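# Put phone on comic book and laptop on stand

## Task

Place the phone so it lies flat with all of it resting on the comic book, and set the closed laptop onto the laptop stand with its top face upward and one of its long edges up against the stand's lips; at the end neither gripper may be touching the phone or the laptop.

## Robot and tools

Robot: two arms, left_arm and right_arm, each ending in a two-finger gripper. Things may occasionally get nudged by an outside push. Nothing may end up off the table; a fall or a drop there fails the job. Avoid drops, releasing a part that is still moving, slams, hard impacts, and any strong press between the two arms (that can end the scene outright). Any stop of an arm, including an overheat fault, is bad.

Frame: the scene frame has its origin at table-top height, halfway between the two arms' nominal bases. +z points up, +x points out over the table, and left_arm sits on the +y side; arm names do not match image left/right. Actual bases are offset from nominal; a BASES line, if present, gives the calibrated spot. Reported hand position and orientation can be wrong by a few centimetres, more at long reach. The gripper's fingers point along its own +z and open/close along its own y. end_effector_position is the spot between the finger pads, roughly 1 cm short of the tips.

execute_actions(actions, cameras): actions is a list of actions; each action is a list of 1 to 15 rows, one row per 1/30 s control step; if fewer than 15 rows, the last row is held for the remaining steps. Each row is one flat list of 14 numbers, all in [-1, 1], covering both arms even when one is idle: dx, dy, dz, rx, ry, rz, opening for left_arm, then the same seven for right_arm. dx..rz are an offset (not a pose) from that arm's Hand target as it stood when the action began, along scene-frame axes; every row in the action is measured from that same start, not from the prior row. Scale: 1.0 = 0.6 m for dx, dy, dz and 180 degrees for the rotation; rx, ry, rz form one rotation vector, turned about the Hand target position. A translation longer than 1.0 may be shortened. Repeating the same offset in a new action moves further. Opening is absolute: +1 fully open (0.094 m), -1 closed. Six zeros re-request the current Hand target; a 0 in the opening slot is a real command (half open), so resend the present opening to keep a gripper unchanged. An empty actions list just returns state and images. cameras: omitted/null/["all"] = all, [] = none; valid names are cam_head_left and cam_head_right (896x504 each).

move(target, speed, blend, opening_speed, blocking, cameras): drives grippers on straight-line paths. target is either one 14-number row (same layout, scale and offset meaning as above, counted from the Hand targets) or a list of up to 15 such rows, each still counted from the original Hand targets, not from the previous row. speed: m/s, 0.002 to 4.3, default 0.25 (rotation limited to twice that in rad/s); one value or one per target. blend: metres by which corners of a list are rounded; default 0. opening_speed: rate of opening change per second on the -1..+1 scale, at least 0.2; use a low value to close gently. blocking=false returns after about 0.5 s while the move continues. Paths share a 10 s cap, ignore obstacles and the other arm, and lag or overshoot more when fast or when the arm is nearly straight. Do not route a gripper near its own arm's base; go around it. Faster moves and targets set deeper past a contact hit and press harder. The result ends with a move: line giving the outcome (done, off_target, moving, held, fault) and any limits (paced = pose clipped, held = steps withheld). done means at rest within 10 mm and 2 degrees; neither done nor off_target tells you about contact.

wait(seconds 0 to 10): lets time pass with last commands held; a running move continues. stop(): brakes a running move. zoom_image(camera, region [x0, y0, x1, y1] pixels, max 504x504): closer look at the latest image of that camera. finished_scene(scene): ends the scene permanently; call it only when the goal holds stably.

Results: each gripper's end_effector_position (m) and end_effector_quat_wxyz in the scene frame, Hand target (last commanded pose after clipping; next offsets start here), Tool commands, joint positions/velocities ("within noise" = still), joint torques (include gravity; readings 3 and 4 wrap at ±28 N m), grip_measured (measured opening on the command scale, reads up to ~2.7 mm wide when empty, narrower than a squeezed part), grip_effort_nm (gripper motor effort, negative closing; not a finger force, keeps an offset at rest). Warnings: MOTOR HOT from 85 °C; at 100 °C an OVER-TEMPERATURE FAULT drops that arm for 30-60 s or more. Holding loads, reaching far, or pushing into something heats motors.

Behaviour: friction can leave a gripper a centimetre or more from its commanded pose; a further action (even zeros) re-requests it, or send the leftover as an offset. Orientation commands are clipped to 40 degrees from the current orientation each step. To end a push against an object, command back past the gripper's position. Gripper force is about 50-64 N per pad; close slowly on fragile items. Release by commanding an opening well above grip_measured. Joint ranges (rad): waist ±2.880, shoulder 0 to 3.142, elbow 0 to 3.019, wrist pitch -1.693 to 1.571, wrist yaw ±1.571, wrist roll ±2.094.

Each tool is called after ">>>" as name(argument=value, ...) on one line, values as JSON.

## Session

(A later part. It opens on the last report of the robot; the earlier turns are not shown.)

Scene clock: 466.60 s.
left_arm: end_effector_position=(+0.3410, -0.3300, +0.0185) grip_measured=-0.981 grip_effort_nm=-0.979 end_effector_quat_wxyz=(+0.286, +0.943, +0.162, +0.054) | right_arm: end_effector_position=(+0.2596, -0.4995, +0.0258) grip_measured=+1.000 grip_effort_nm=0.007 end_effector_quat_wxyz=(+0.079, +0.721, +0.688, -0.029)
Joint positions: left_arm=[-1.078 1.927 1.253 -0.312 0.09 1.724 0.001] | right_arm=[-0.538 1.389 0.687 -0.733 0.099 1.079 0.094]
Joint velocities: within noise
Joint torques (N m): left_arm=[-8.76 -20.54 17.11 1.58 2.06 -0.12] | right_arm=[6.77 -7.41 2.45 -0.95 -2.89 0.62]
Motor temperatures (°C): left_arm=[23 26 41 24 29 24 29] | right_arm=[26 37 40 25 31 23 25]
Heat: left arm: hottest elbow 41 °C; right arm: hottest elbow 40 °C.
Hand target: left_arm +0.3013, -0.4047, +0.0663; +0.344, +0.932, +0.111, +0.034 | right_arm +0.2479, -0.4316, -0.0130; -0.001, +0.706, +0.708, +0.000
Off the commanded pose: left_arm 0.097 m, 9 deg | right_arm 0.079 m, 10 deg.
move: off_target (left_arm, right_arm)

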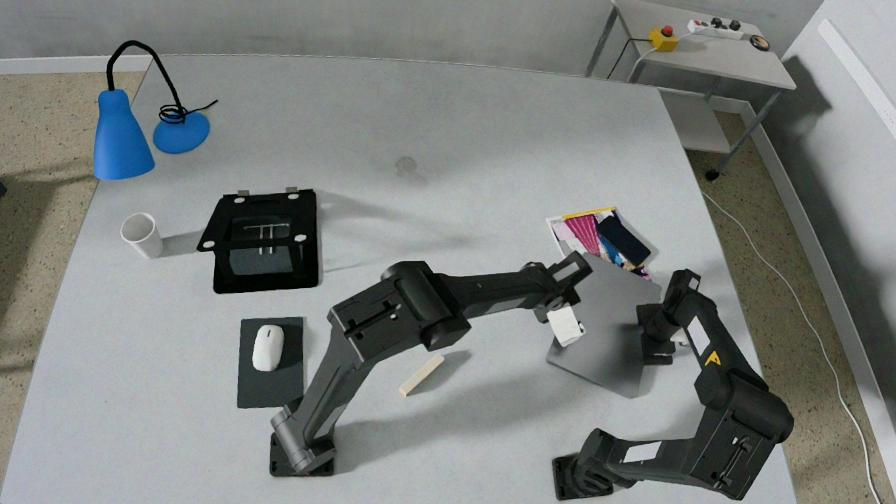

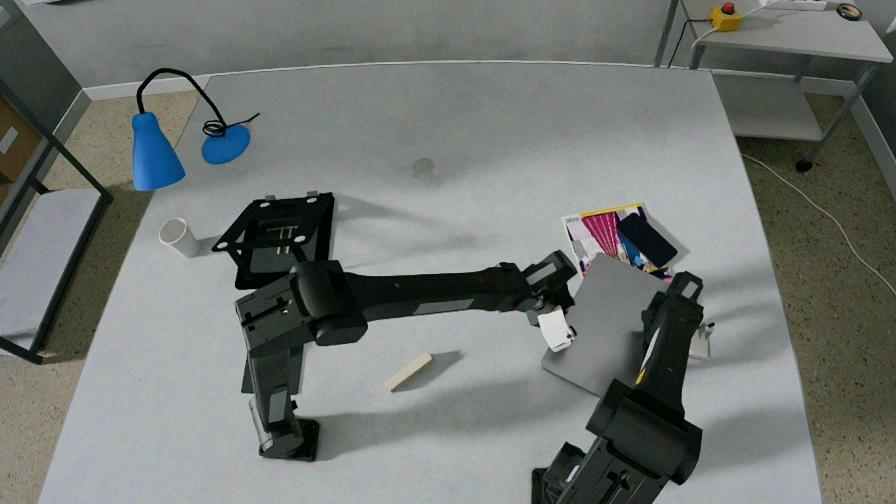

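>>> move(target=[[0,0.1,0.03,0,0,0,-1,0,-0.12,0.02,0,0,0,1],[0,0.45,0.1,0,0,0,-1,0,-0.15,0.3,0,0,0,1],[0,0.45,0.1,0,0,0,-1,0.45,-0.04,0.3,0,0,0.3,-1]], speed=[0.15,0.3,0.3])

>>> zoom_image(camera="cam_head_left", region=[450, 150, 750, 454])

>>> zoom_image(camera="cam_head_right", region=[450, 150, 750, 454])

Scene clock: 489.30 s.
left_arm: end_effector_position=(+0.3001, -0.1413, +0.1241) grip_measured=-0.981 grip_effort_nm=-0.984 end_effector_quat_wxyz=(+0.344, +0.932, +0.110, +0.032) | right_arm: end_effector_position=(+0.4996, -0.4542, +0.1635) grip_measured=-0.990 grip_effort_nm=-0.466 end_effector_quat_wxyz=(-0.007, +0.315, +0.949, +0.000)
Joint positions: left_arm=[-0.868 1.336 0.785 -0.385 0.329 1.958 0.001] | right_arm=[-0.272 1.808 1.614 -1.392 0 0.373 0]
Joint velocities: within noise
Joint torques (N m): left_arm=[0.26 -11.93 8.95 0.65 0.31 0.07] | right_arm=[0.91 -18.37 12.82 -0.23 0.08 0.09]
Motor temperatures (°C): left_arm=[23 27 42 24 32 24 29] | right_arm=[26 36 39 25 38 24 25]
Heat: left arm: hottest elbow 42 °C; right arm: hottest elbow 39 °C.
Hand target: left_arm +0.3012, -0.1347, +0.1264; +0.344, +0.932, +0.111, +0.034 | right_arm +0.5179, -0.4556, +0.1670; -0.001, +0.308, +0.951, -0.001
Off the commanded pose: left_arm 0.007 m, 0 deg | right_arm 0.019 m, 1 deg.
move: off_target (right_arm); target 3's new opening was sent with right_arm's hand 0.019 m and 1 deg from that target

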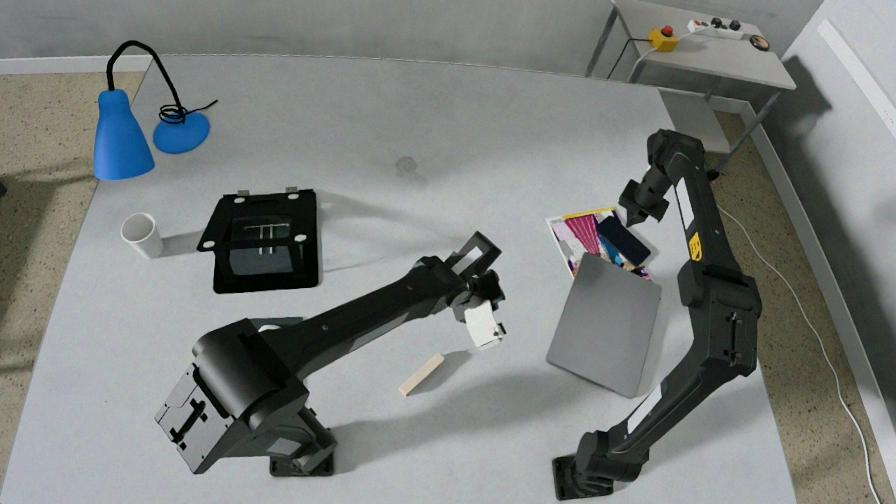

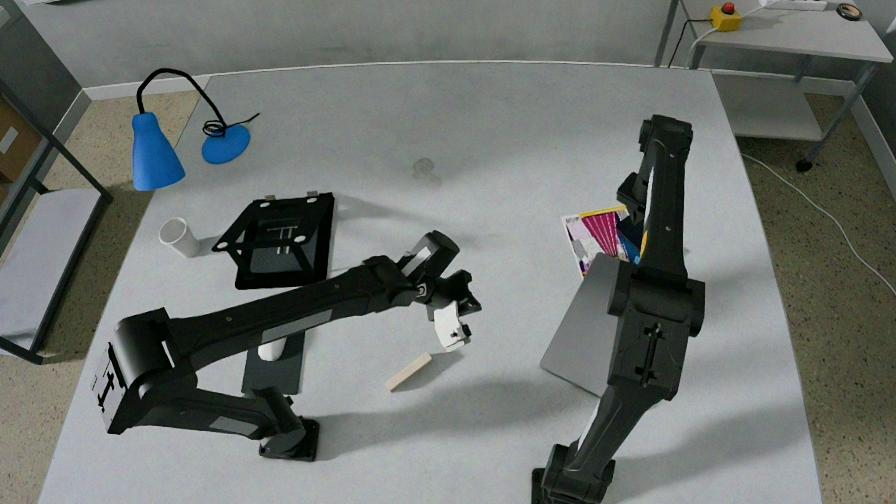

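Scaled by 1.658.

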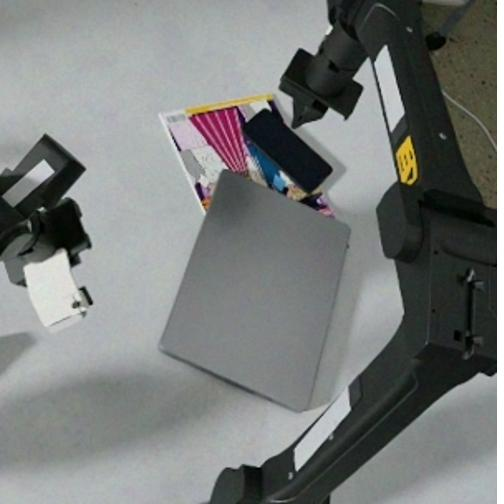

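Scaled by 1.658.

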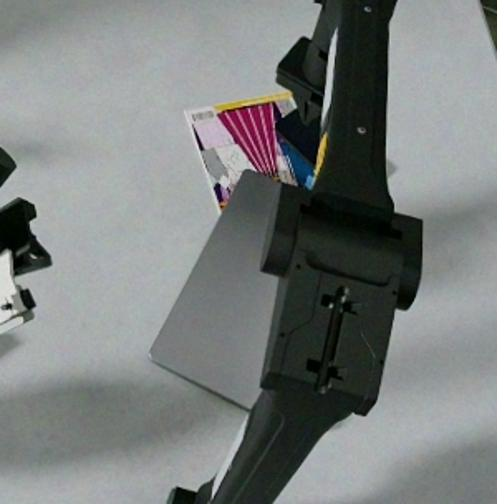

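>>> move(target=[[0,0,0,0,0,0,-1,0.02,0.045,0,0,0,0,-1],[0,0,0,0,0,0,-1,0.02,0.045,-0.265,0,0,0,-1],[0,0,0,0,0,0,-1,-0.21,0.03,-0.265,0,0,0,-1]], speed=[0.2,0.15,0.12])

>>> zoom_image(camera="cam_head_left", region=[450, 150, 750, 454])

Scene clock: 496.27 s.
left_arm: end_effector_position=(+0.3001, -0.1413, +0.1241) grip_measured=-0.981 grip_effort_nm=-0.979 end_effector_quat_wxyz=(+0.344, +0.932, +0.110, +0.032) | right_arm: end_effector_position=(+0.4231, -0.4331, +0.0282) grip_measured=-0.991 grip_effort_nm=-0.481 end_effector_quat_wxyz=(+0.037, +0.302, +0.953, +0.005)
Joint positions: left_arm=[-0.868 1.336 0.785 -0.385 0.329 1.958 0.001] | right_arm=[-0.275 1.706 1.082 -0.872 -0.008 0.344 0]
Joint velocities: within noise
Joint torques (N m): left_arm=[-0.91 -11.69 8.91 1.11 0.3 0.05] | right_arm=[-1.14 -16.73 3.81 -0.42 0.32 0.07]
Motor temperatures (°C): left_arm=[23 27 42 24 31 24 29] | right_arm=[26 37 40 25 35 23 25]
Heat: left arm: hottest elbow 42 °C; right arm: hottest elbow 40 °C.
Hand target: left_arm +0.3012, -0.1347, +0.1264; +0.344, +0.932, +0.111, +0.034 | right_arm +0.3919, -0.4376, +0.0081; -0.001, +0.308, +0.951, -0.001
Off the commanded pose: left_arm 0.007 m, 0 deg | right_arm 0.037 m, 4 deg.
move: off_target (right_arm)

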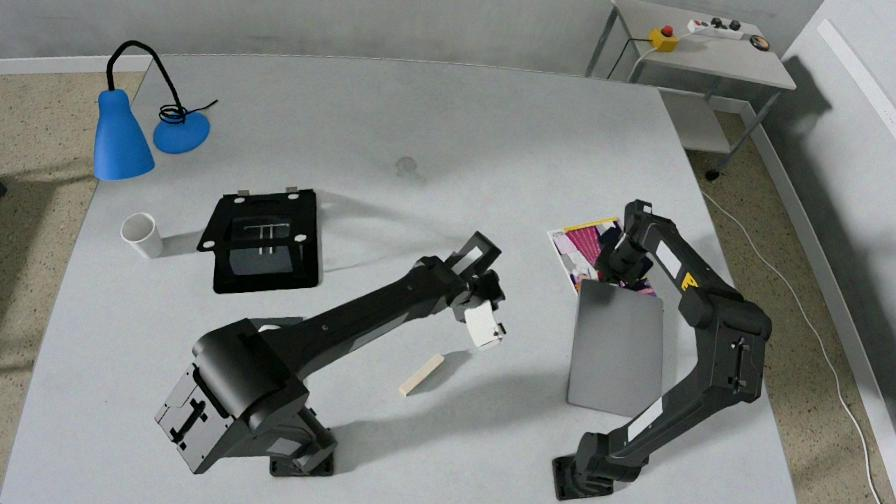

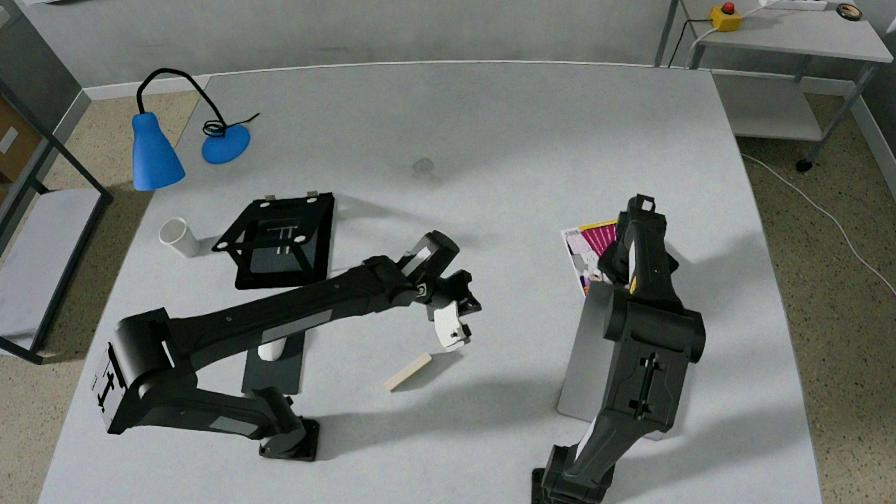

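Scaled by 1.658.

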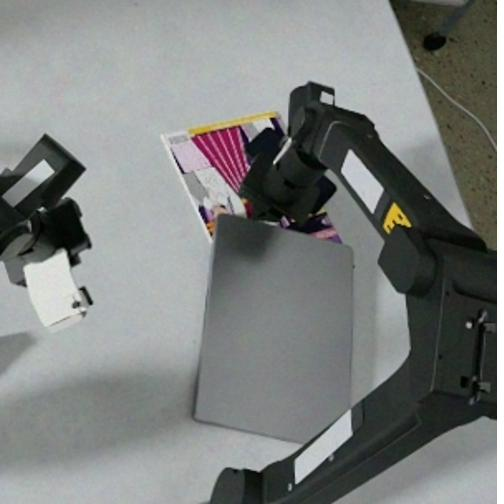

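>>> move(target=[[0,0,0,0,0,0,-1,-0.22,-0.02,0,0,0,0,-1]], speed=[0.12])

>>> zoom_image(camera="cam_head_left", region=[450, 200, 750, 504])

Scene clock: 500.83 s.
left_arm: end_effector_position=(+0.3001, -0.1413, +0.1241) grip_measured=-0.981 grip_effort_nm=-0.979 end_effector_quat_wxyz=(+0.344, +0.932, +0.110, +0.032) | right_arm: end_effector_position=(+0.2928, -0.4543, +0.0317) grip_measured=-0.991 grip_effort_nm=-0.476 end_effector_quat_wxyz=(+0.047, +0.302, +0.952, -0.001)
Joint positions: left_arm=[-0.868 1.336 0.785 -0.385 0.329 1.958 0.001] | right_arm=[-0.432 1.419 0.744 -0.803 -0.01 0.188 0]
Joint velocities: within noise
Joint torques (N m): left_arm=[-0.26 -12.86 8.84 1.02 0.27 0.05] | right_arm=[-0.97 -9.82 3.66 -0.5 0.38 0.12]
Motor temperatures (°C): left_arm=[23 27 42 24 31 24 29] | right_arm=[26 37 40 25 33 23 25]
Heat: left arm: hottest elbow 42 °C; right arm: hottest elbow 40 °C.
Hand target: left_arm +0.3012, -0.1347, +0.1264; +0.344, +0.932, +0.111, +0.034 | right_arm +0.2599, -0.4496, +0.0081; -0.001, +0.308, +0.951, +0.000
Off the commanded pose: left_arm 0.007 m, 0 deg | right_arm 0.041 m, 5 deg.
move: off_target (right_arm)

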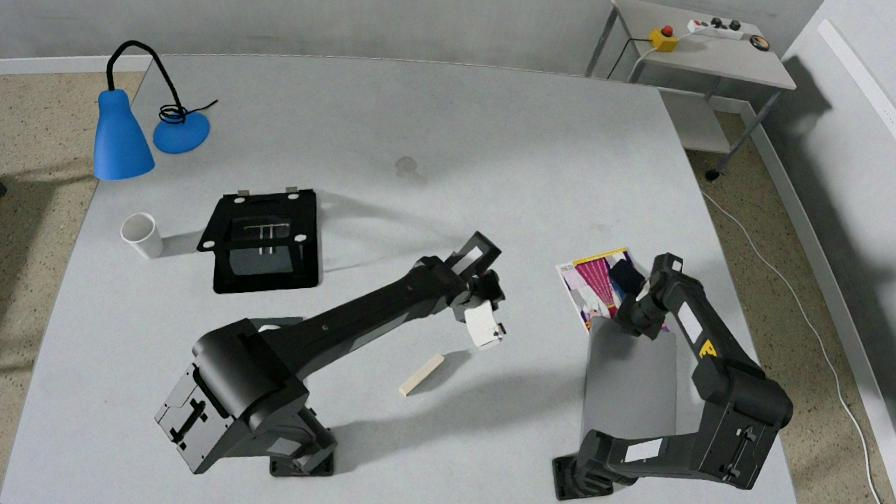

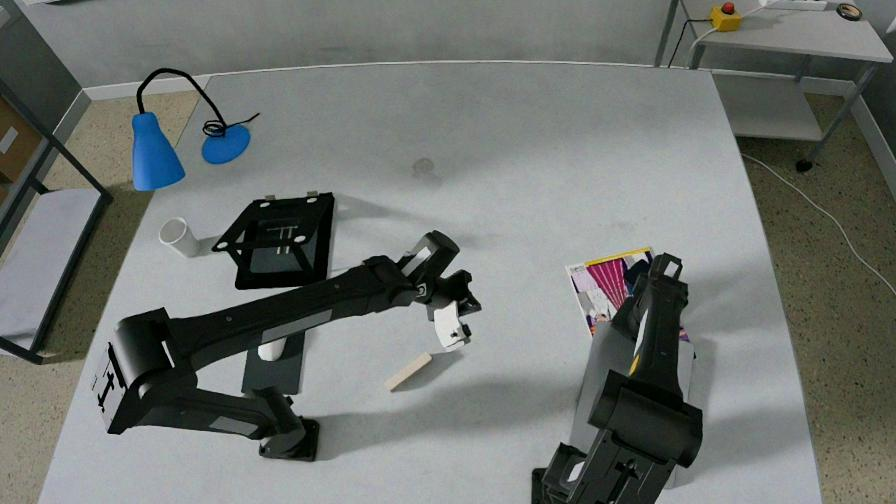

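Scaled by 1.658.

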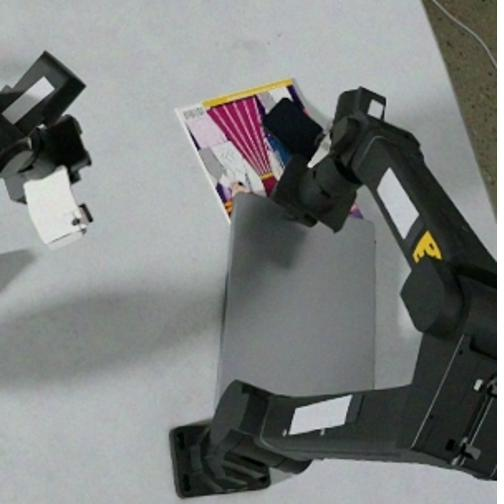

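>>> move(target=[[0,0,0,0,0,0,-1,-0.13,0,-0.01,0,0,0,-1]], speed=[0.1])

>>> move(target=[[0,0,0,0,0,0,-1,-0.06,0,0.15,0,0,0,-1]], speed=[0.05])

>>> zoom_image(camera="cam_head_left", region=[450, 200, 750, 504])

>>> zoom_image(camera="cam_head_right", region=[450, 200, 750, 504])

Scene clock: 505.77 s.
left_arm: end_effector_position=(+0.3001, -0.1413, +0.1241) grip_measured=-0.981 grip_effort_nm=-0.979 end_effector_quat_wxyz=(+0.344, +0.932, +0.110, +0.032) | right_arm: end_effector_position=(+0.2173, -0.4599, +0.0298) grip_measured=-0.991 grip_effort_nm=-0.476 end_effector_quat_wxyz=(+0.050, +0.300, +0.952, -0.006)
Joint positions: left_arm=[-0.868 1.336 0.785 -0.385 0.329 1.958 0.001] | right_arm=[-0.56 1.243 0.575 -0.804 -0.012 0.057 0]
Joint velocities: within noise
Joint torques (N m): left_arm=[-0.79 -12.81 8.9 0.79 0.3 0.02] | right_arm=[-1.14 -6.3 2.86 -0.17 0.45 0.02]
Motor temperatures (°C): left_arm=[23 27 41 24 30 24 29] | right_arm=[26 37 39 25 32 23 25]
Heat: left arm: hottest elbow 41 °C; right arm: hottest elbow 39 °C.
Hand target: left_arm +0.3012, -0.1347, +0.1264; +0.344, +0.932, +0.111, +0.034 | right_arm +0.1818, -0.4496, +0.0020; -0.001, +0.308, +0.951, -0.001
Off the commanded pose: left_arm 0.007 m, 0 deg | right_arm 0.046 m, 6 deg.
move: off_target (right_arm)

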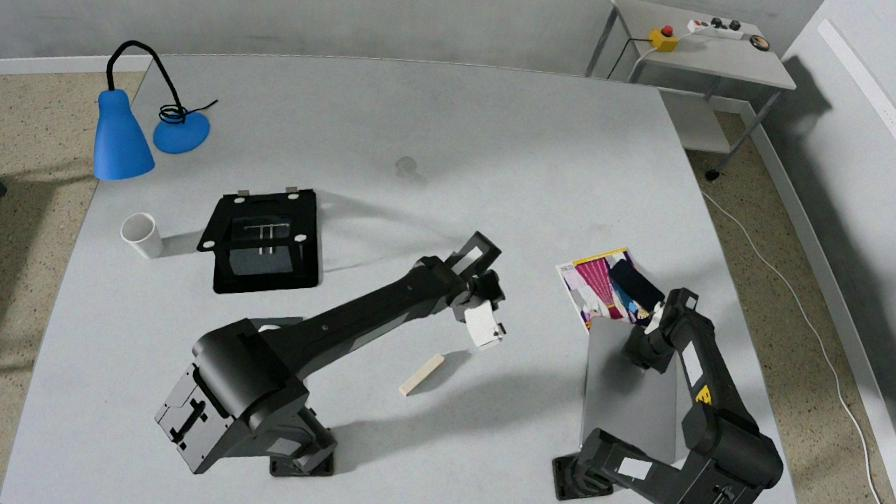

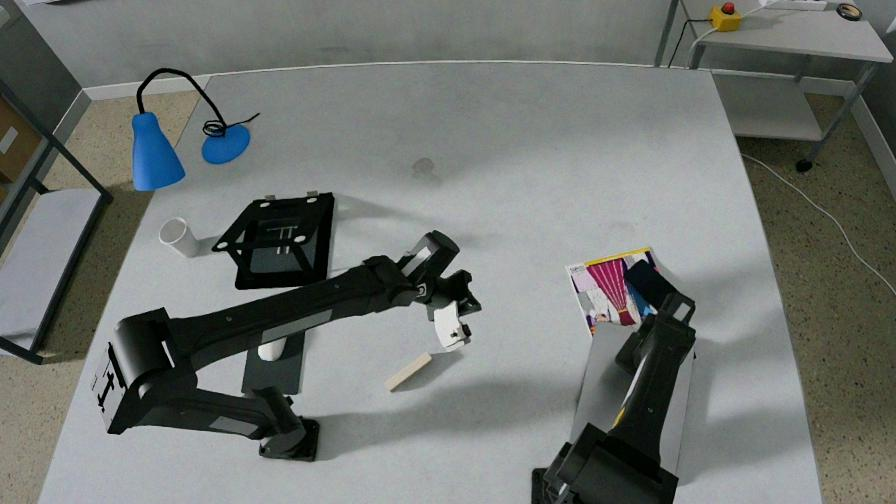

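Scene clock: 508.23 s.
left_arm: end_effector_position=(+0.3001, -0.1413, +0.1241) grip_measured=-0.981 grip_effort_nm=-0.984 end_effector_quat_wxyz=(+0.344, +0.932, +0.110, +0.032) | right_arm: end_effector_position=(+0.1332, -0.4357, +0.0725) grip_measured=-0.991 grip_effort_nm=-0.471 end_effector_quat_wxyz=(-0.025, +0.306, +0.952, +0.009)
Joint positions: left_arm=[-0.868 1.336 0.785 -0.385 0.329 1.958 0.001] | right_arm=[-0.664 1.003 0.547 -1.167 0.001 -0.037 0]
Joint velocities: within noise
Joint torques (N m): left_arm=[-0.67 -12.45 8.98 0.92 0.32 0.09] | right_arm=[-0.56 -6.12 11.41 -0.34 0.09 0.13]
Motor temperatures (°C): left_arm=[23 27 41 24 30 24 29] | right_arm=[26 37 39 25 32 23 25]
Heat: left arm: hottest elbow 41 °C; right arm: hottest elbow 39 °C.
Hand target: left_arm +0.3012, -0.1347, +0.1264; +0.344, +0.932, +0.111, +0.034 | right_arm +0.1459, -0.4496, +0.0921; -0.001, +0.308, +0.951, -0.001
Off the commanded pose: left_arm 0.007 m, 0 deg | right_arm 0.027 m, 3 deg.
move: off_target (right_arm)

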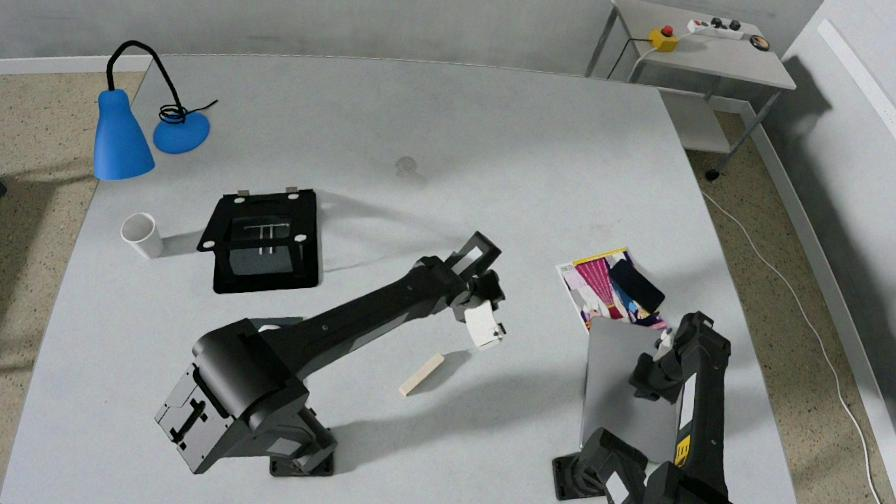

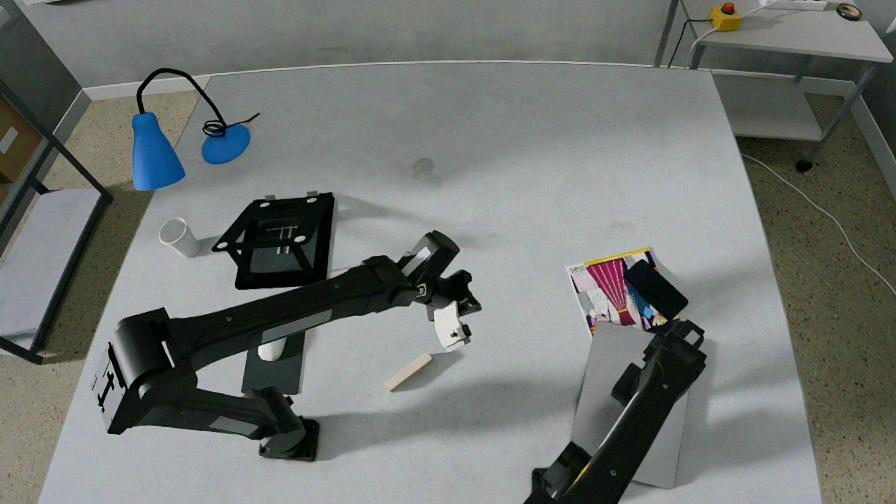

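Scaled by 1.658.

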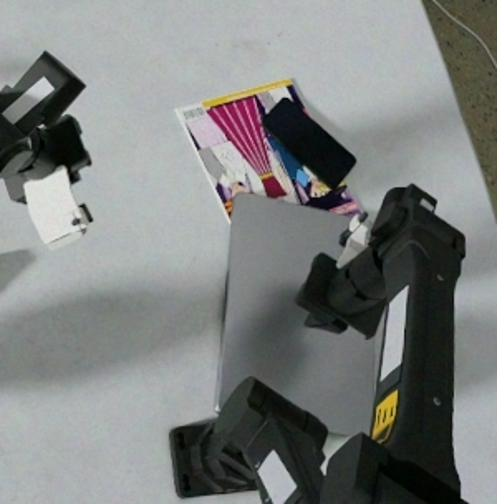

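Scaled by 1.658.

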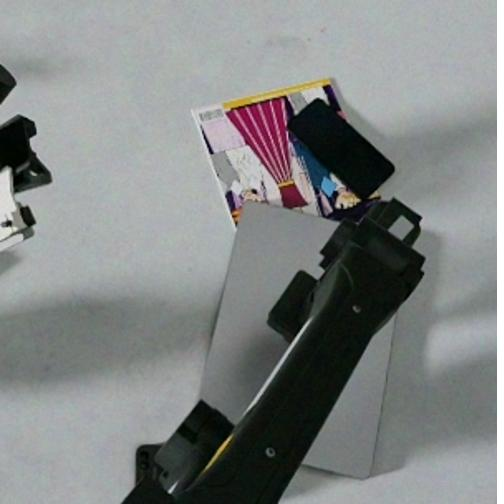

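>>> move(target=[[0,0,0,0,0,0,-1,0.0,0,0.06,0,0,0,-1],[0,0,0,0,0,0,-1,0.34,0.02,0.06,0,0,0,-1],[0,0,0,0,0,0,-1,0.34,0.02,-0.175,0,0,0,-1],[0,0,0,0,0,0,-1,0.24,0.01,-0.19,0,0,0,-1]], speed=[0.2,0.2,0.15,0.1])

>>> zoom_image(camera="cam_head_left", region=[450, 200, 750, 504])

Scene clock: 516.20 s.
left_arm: end_effector_position=(+0.3001, -0.1413, +0.1241) grip_measured=-0.981 grip_effort_nm=-0.984 end_effector_quat_wxyz=(+0.344, +0.932, +0.110, +0.032) | right_arm: end_effector_position=(+0.3328, -0.4459, +0.0132) grip_measured=-0.991 grip_effort_nm=-0.466 end_effector_quat_wxyz=(+0.058, +0.300, +0.952, +0.003)
Joint positions: left_arm=[-0.868 1.336 0.785 -0.385 0.329 1.958 0.001] | right_arm=[-0.371 1.527 0.798 -0.726 -0.013 0.246 0]
Joint velocities: within noise
Joint torques (N m): left_arm=[-0.15 -11.81 8.79 0.94 0.3 0.04] | right_arm=[-1.38 -10.29 2.22 -0.28 0.46 0.08]
Motor temperatures (°C): left_arm=[23 27 41 24 30 24 29] | right_arm=[26 36 40 25 31 23 25]
Heat: left arm: hottest elbow 41 °C; right arm: hottest elbow 40 °C.
Hand target: left_arm +0.3012, -0.1347, +0.1264; +0.344, +0.932, +0.111, +0.034 | right_arm +0.2899, -0.4436, -0.0219; -0.001, +0.308, +0.951, -0.001
Off the commanded pose: left_arm 0.007 m, 0 deg | right_arm 0.055 m, 7 deg.
move: off_target (right_arm)

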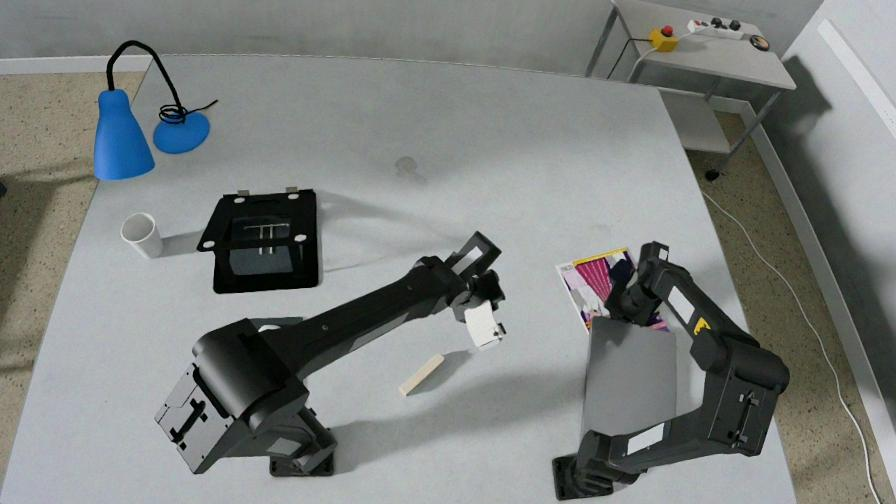

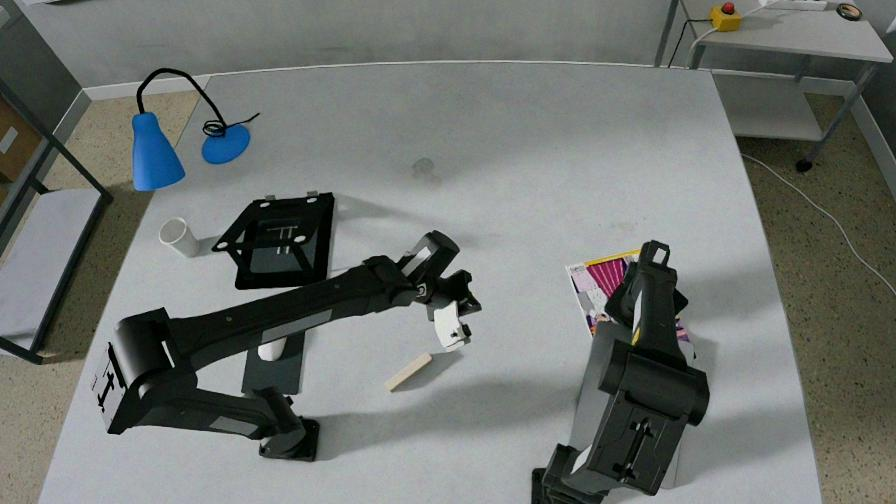

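Scaled by 1.658.

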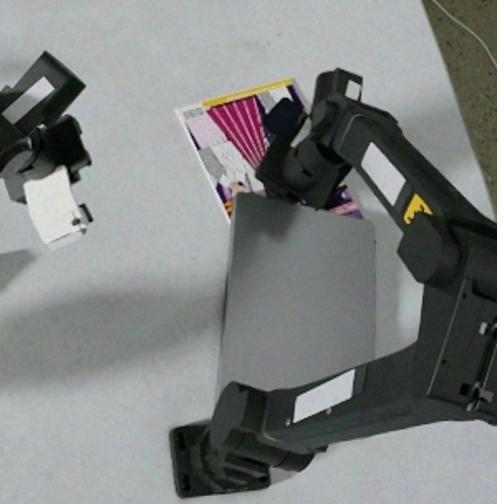

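>>> move(target=[[0,0,0,0,0,0,-1,-0.06,0,0.015,0,0,0,-1],[0,0,0,0,0,0,-1,-0.18,-0.01,0.015,0,0,0,-1]], speed=[0.1,0.1], cameras=[])

>>> move(target=[[0,0,0,0,0,0,-1,-0.05,0,0.1,0,0,0,-1]], speed=[0.05])

>>> zoom_image(camera="cam_head_left", region=[450, 200, 750, 504])

>>> zoom_image(camera="cam_head_right", region=[450, 200, 750, 504])

Scene clock: 521.43 s.
left_arm: end_effector_position=(+0.3001, -0.1413, +0.1241) grip_measured=-0.981 grip_effort_nm=-0.979 end_effector_quat_wxyz=(+0.344, +0.932, +0.110, +0.032) | right_arm: end_effector_position=(+0.2368, -0.4665, +0.0295) grip_measured=-0.991 grip_effort_nm=-0.471 end_effector_quat_wxyz=(+0.084, +0.297, +0.951, -0.009)
Joint positions: left_arm=[-0.868 1.336 0.785 -0.385 0.329 1.958 0.001] | right_arm=[-0.551 1.259 0.579 -0.723 -0.023 0.062 0]
Joint velocities: within noise
Joint torques (N m): left_arm=[-0.67 -12.34 9.01 0.92 0.32 0.01] | right_arm=[-1.49 -5.13 1.62 -1.2 0.73 0.09]
Motor temperatures (°C): left_arm=[23 27 40 24 29 24 29] | right_arm=[26 36 39 25 31 23 25]
Heat: left arm: hottest elbow 40 °C; right arm: hottest elbow 39 °C.
Hand target: left_arm +0.3012, -0.1347, +0.1264; +0.344, +0.932, +0.111, +0.034 | right_arm +0.1819, -0.4496, -0.0129; -0.001, +0.308, +0.951, +0.000
Off the commanded pose: left_arm 0.007 m, 0 deg | right_arm 0.071 m, 10 deg.
move: off_target (right_arm)
No camera images: "cameras" was empty.

Scene clock: 523.30 s.
left_arm: end_effector_position=(+0.3001, -0.1413, +0.1241) grip_measured=-0.981 grip_effort_nm=-0.984 end_effector_quat_wxyz=(+0.344, +0.932, +0.110, +0.032) | right_arm: end_effector_position=(+0.1564, -0.4487, +0.0456) grip_measured=-0.991 grip_effort_nm=-0.466 end_effector_quat_wxyz=(+0.000, +0.306, +0.952, +0.000)
Joint positions: left_arm=[-0.868 1.336 0.785 -0.385 0.329 1.958 0.001] | right_arm=[-0.648 1.101 0.527 -0.996 0 -0.021 0]
Joint velocities: within noise
Joint torques (N m): left_arm=[-1.14 -12.57 8.88 0.87 0.3 0.03] | right_arm=[-0.44 -7.24 7.15 -0.09 0.1 0.12]
Motor temperatures (°C): left_arm=[23 27 40 24 29 24 29] | right_arm=[26 36 39 25 31 23 25]
Heat: left arm: hottest elbow 40 °C; right arm: hottest elbow 39 °C.
Hand target: left_arm +0.3012, -0.1347, +0.1264; +0.344, +0.932, +0.111, +0.034 | right_arm +0.1518, -0.4495, +0.0471; -0.001, +0.308, +0.951, +0.000
Off the commanded pose: left_arm 0.007 m, 0 deg | right_arm 0.005 m, 0 deg.
move: done

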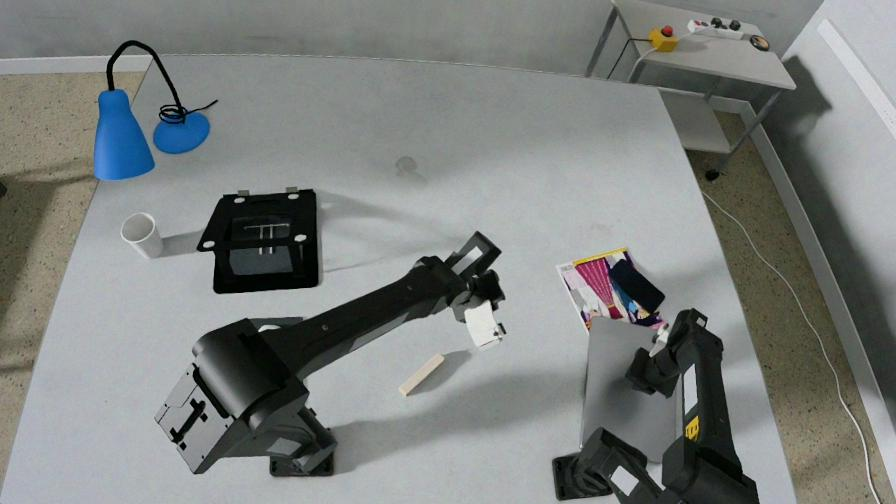

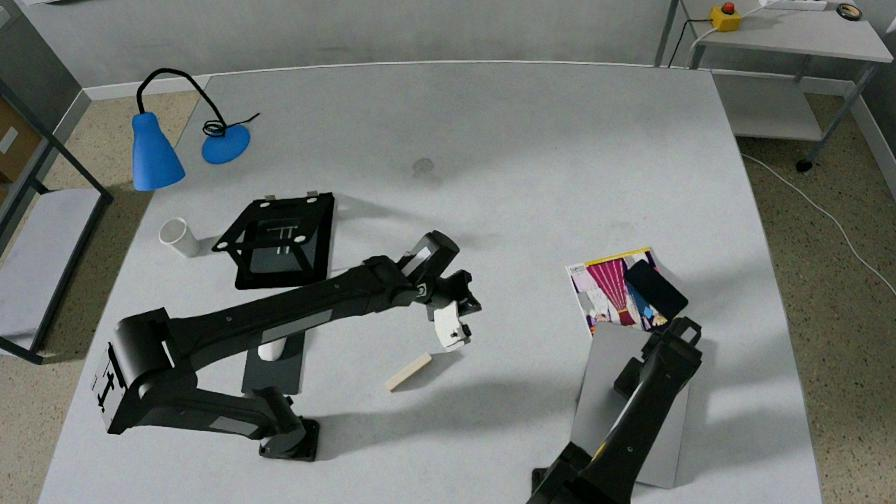

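Scaled by 1.658.

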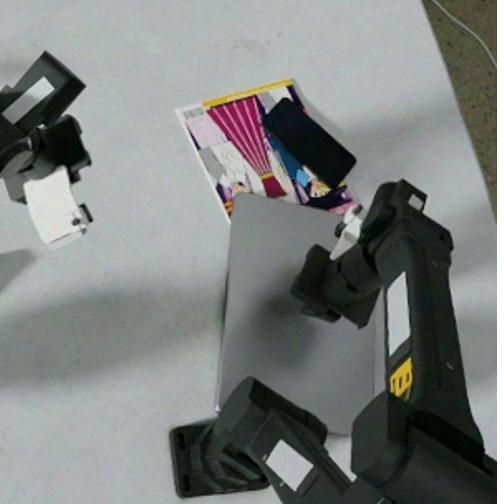

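Scaled by 1.658.

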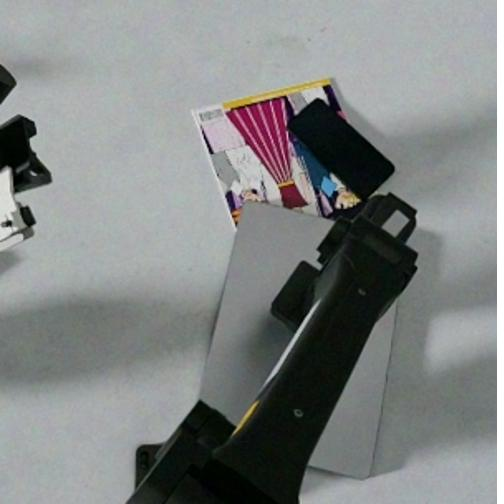

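>>> move(target=[[0,0,0,0,0,0,-1,0.0,0,0.12,0,0,0,-1],[0,0,0,0,0,0,-1,0.213,-0.517,0.12,0,0,-0.302,-1],[0,0,0,0,0,0,-1,0.213,-0.517,0.12,0,0,-0.302,1],[0,0,0,0,0,0,-1,0.213,-0.517,-0.09,0,0,-0.302,1],[0,0,0,0,0,0,-1,0.213,-0.18,-0.1,0,0,-0.302,1]], speed=[0.2,0.3,0.2,0.15,0.1])

>>> zoom_image(camera="cam_head_left", region=[450, 200, 750, 504])

>>> zoom_image(camera="cam_head_right", region=[450, 200, 750, 504])

Scene clock: 549.63 s.
left_arm: end_effector_position=(+0.3001, -0.1413, +0.1241) grip_measured=-0.981 grip_effort_nm=-0.979 end_effector_quat_wxyz=(+0.344, +0.932, +0.110, +0.032) | right_arm: end_effector_position=(+0.2890, -0.5895, +0.0111) grip_measured=+0.999 grip_effort_nm=0.056 end_effector_quat_wxyz=(+0.037, +0.705, +0.708, -0.010)
Joint positions: left_arm=[-0.868 1.336 0.785 -0.385 0.329 1.958 0.001] | right_arm=[-0.716 1.638 0.933 -0.794 0.025 0.854 0.094]
Joint velocities: within noise
Joint torques (N m): left_arm=[-0.62 -12.45 8.92 0.92 0.27 0.06] | right_arm=[2.67 -13.74 3.4 0.02 -0.67 0.52]
Motor temperatures (°C): left_arm=[23 27 39 24 29 24 30] | right_arm=[26 36 40 25 29 23 25]
Heat: left arm: hottest elbow 39 °C; right arm: hottest elbow 40 °C.
Hand target: left_arm +0.3012, -0.1347, +0.1264; +0.344, +0.932, +0.111, +0.034 | right_arm +0.2797, -0.5575, -0.0128; -0.001, +0.709, +0.706, +0.000
Off the commanded pose: left_arm 0.007 m, 0 deg | right_arm 0.041 m, 5 deg.
move: off_target (right_arm); target 3's new opening was sent with right_arm's hand 0.019 m and 1 deg from that target

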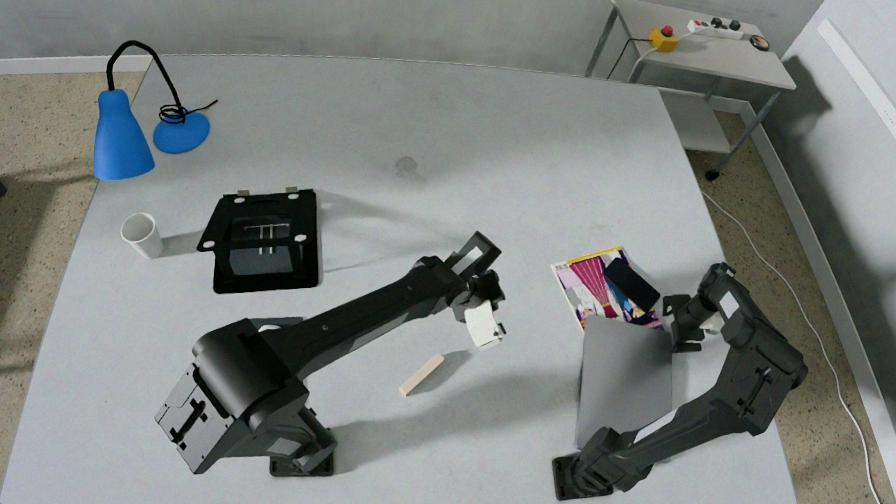

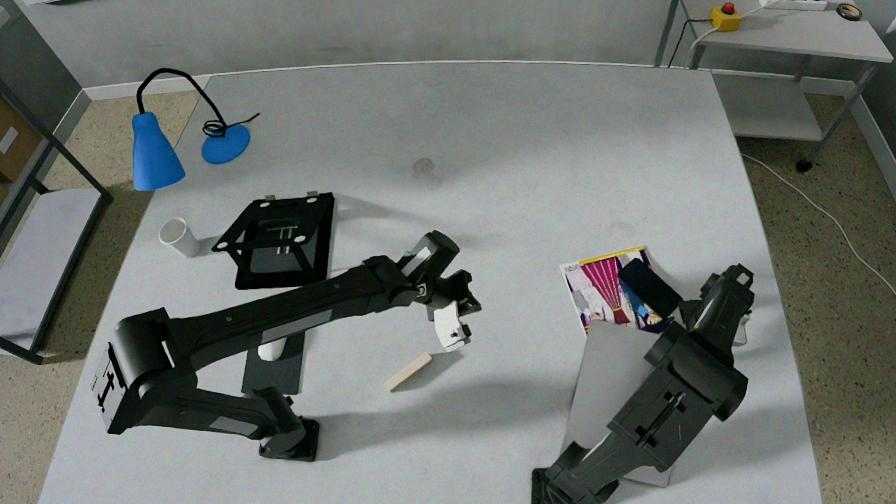

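Scaled by 1.658.

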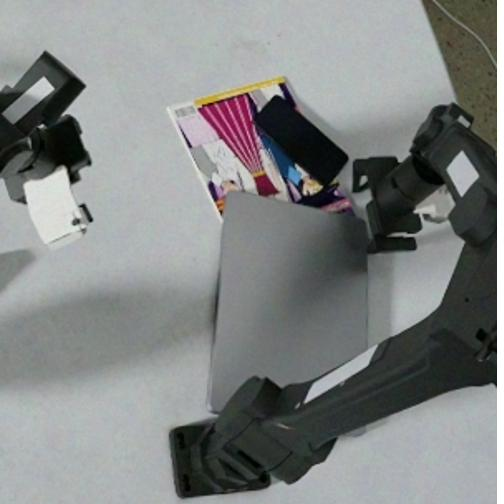

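Scaled by 1.658.

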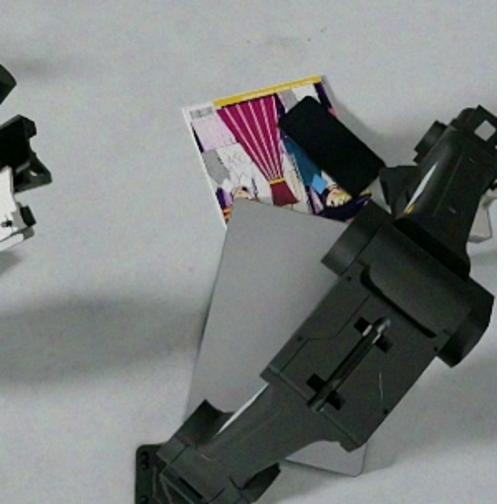

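>>> move(target=[[-0.17,-0.19,0,-0.162,-0.023,-0.071,0.3,0,-0.13,0.02,0,0,0,1],[-0.25,-0.3,-0.14,-0.162,-0.023,-0.071,0.3,-0.19,-0.13,0.02,0,0,0,1],[-0.25,-0.342,-0.155,-0.162,-0.023,-0.071,0.3,-0.19,-0.02,0,0,0,0,1]], speed=[0.25,0.2,0.1])

>>> zoom_image(camera="cam_head_left", region=[450, 200, 750, 504])

>>> zoom_image(camera="cam_head_right", region=[450, 200, 750, 504])

Scene clock: 567.63 s.
left_arm: end_effector_position=(+0.1560, -0.3268, +0.0400) grip_measured=+0.298 grip_effort_nm=0.129 end_effector_quat_wxyz=(+0.572, +0.820, +0.002, +0.005) | right_arm: end_effector_position=(+0.1720, -0.5967, +0.0096) grip_measured=+0.999 grip_effort_nm=0.051 end_effector_quat_wxyz=(+0.031, +0.707, +0.707, -0.014)
Joint positions: left_arm=[-1.305 1.867 0.728 0.774 0.265 1.678 0.061] | right_arm=[-0.956 1.477 0.731 -0.76 0.018 0.619 0.094]
Joint velocities: within noise
Joint torques (N m): left_arm=[-3.02 -12.45 9.09 1.81 -0.13 -0.14] | right_arm=[2.08 -10.11 3.26 0.35 -0.47 0.37]
Motor temperatures (°C): left_arm=[23 27 39 24 29 24 29] | right_arm=[26 37 38 25 29 23 25]
Heat: left arm: hottest elbow 39 °C; right arm: hottest elbow 38 °C.
Hand target: left_arm +0.1511, -0.3399, +0.0334; +0.572, +0.820, +0.000, +0.000 | right_arm +0.1656, -0.5695, -0.0129; -0.001, +0.709, +0.706, +0.000
Off the commanded pose: left_arm 0.015 m, 1 deg | right_arm 0.036 m, 4 deg.
move: off_target (left_arm, right_arm)

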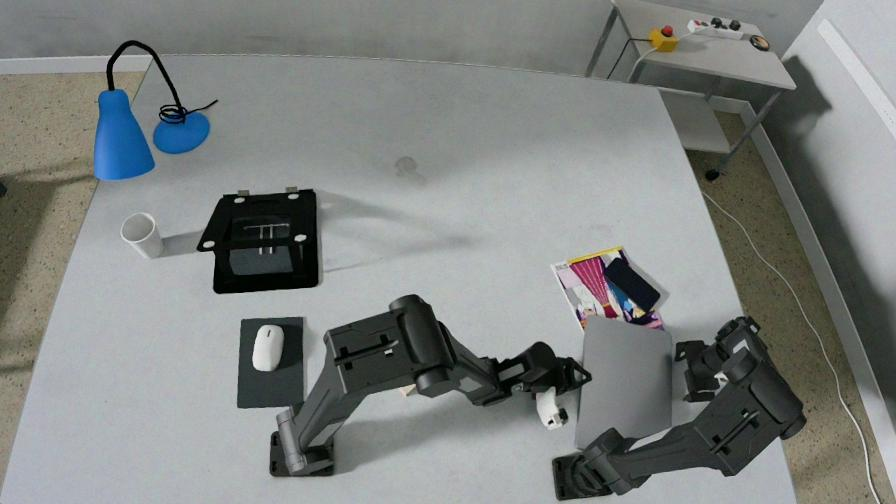

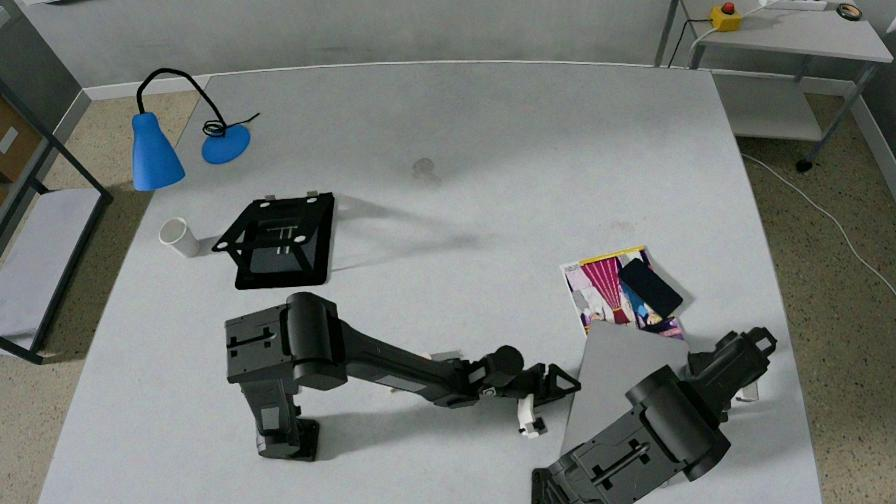

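Scaled by 1.658.

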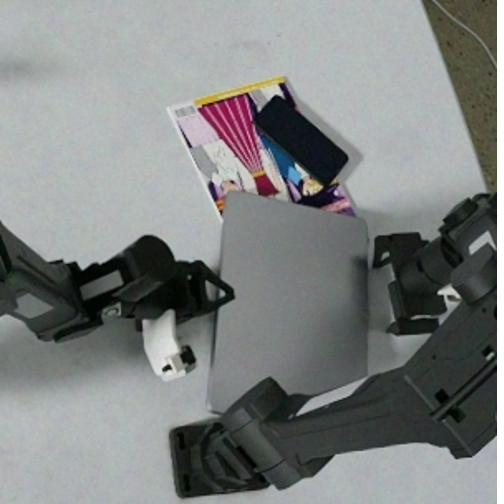

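Scaled by 1.658.

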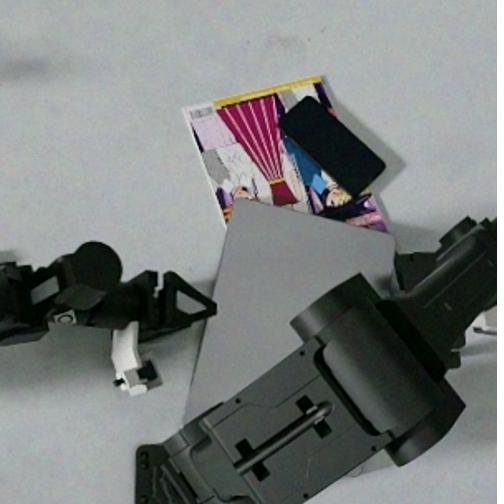

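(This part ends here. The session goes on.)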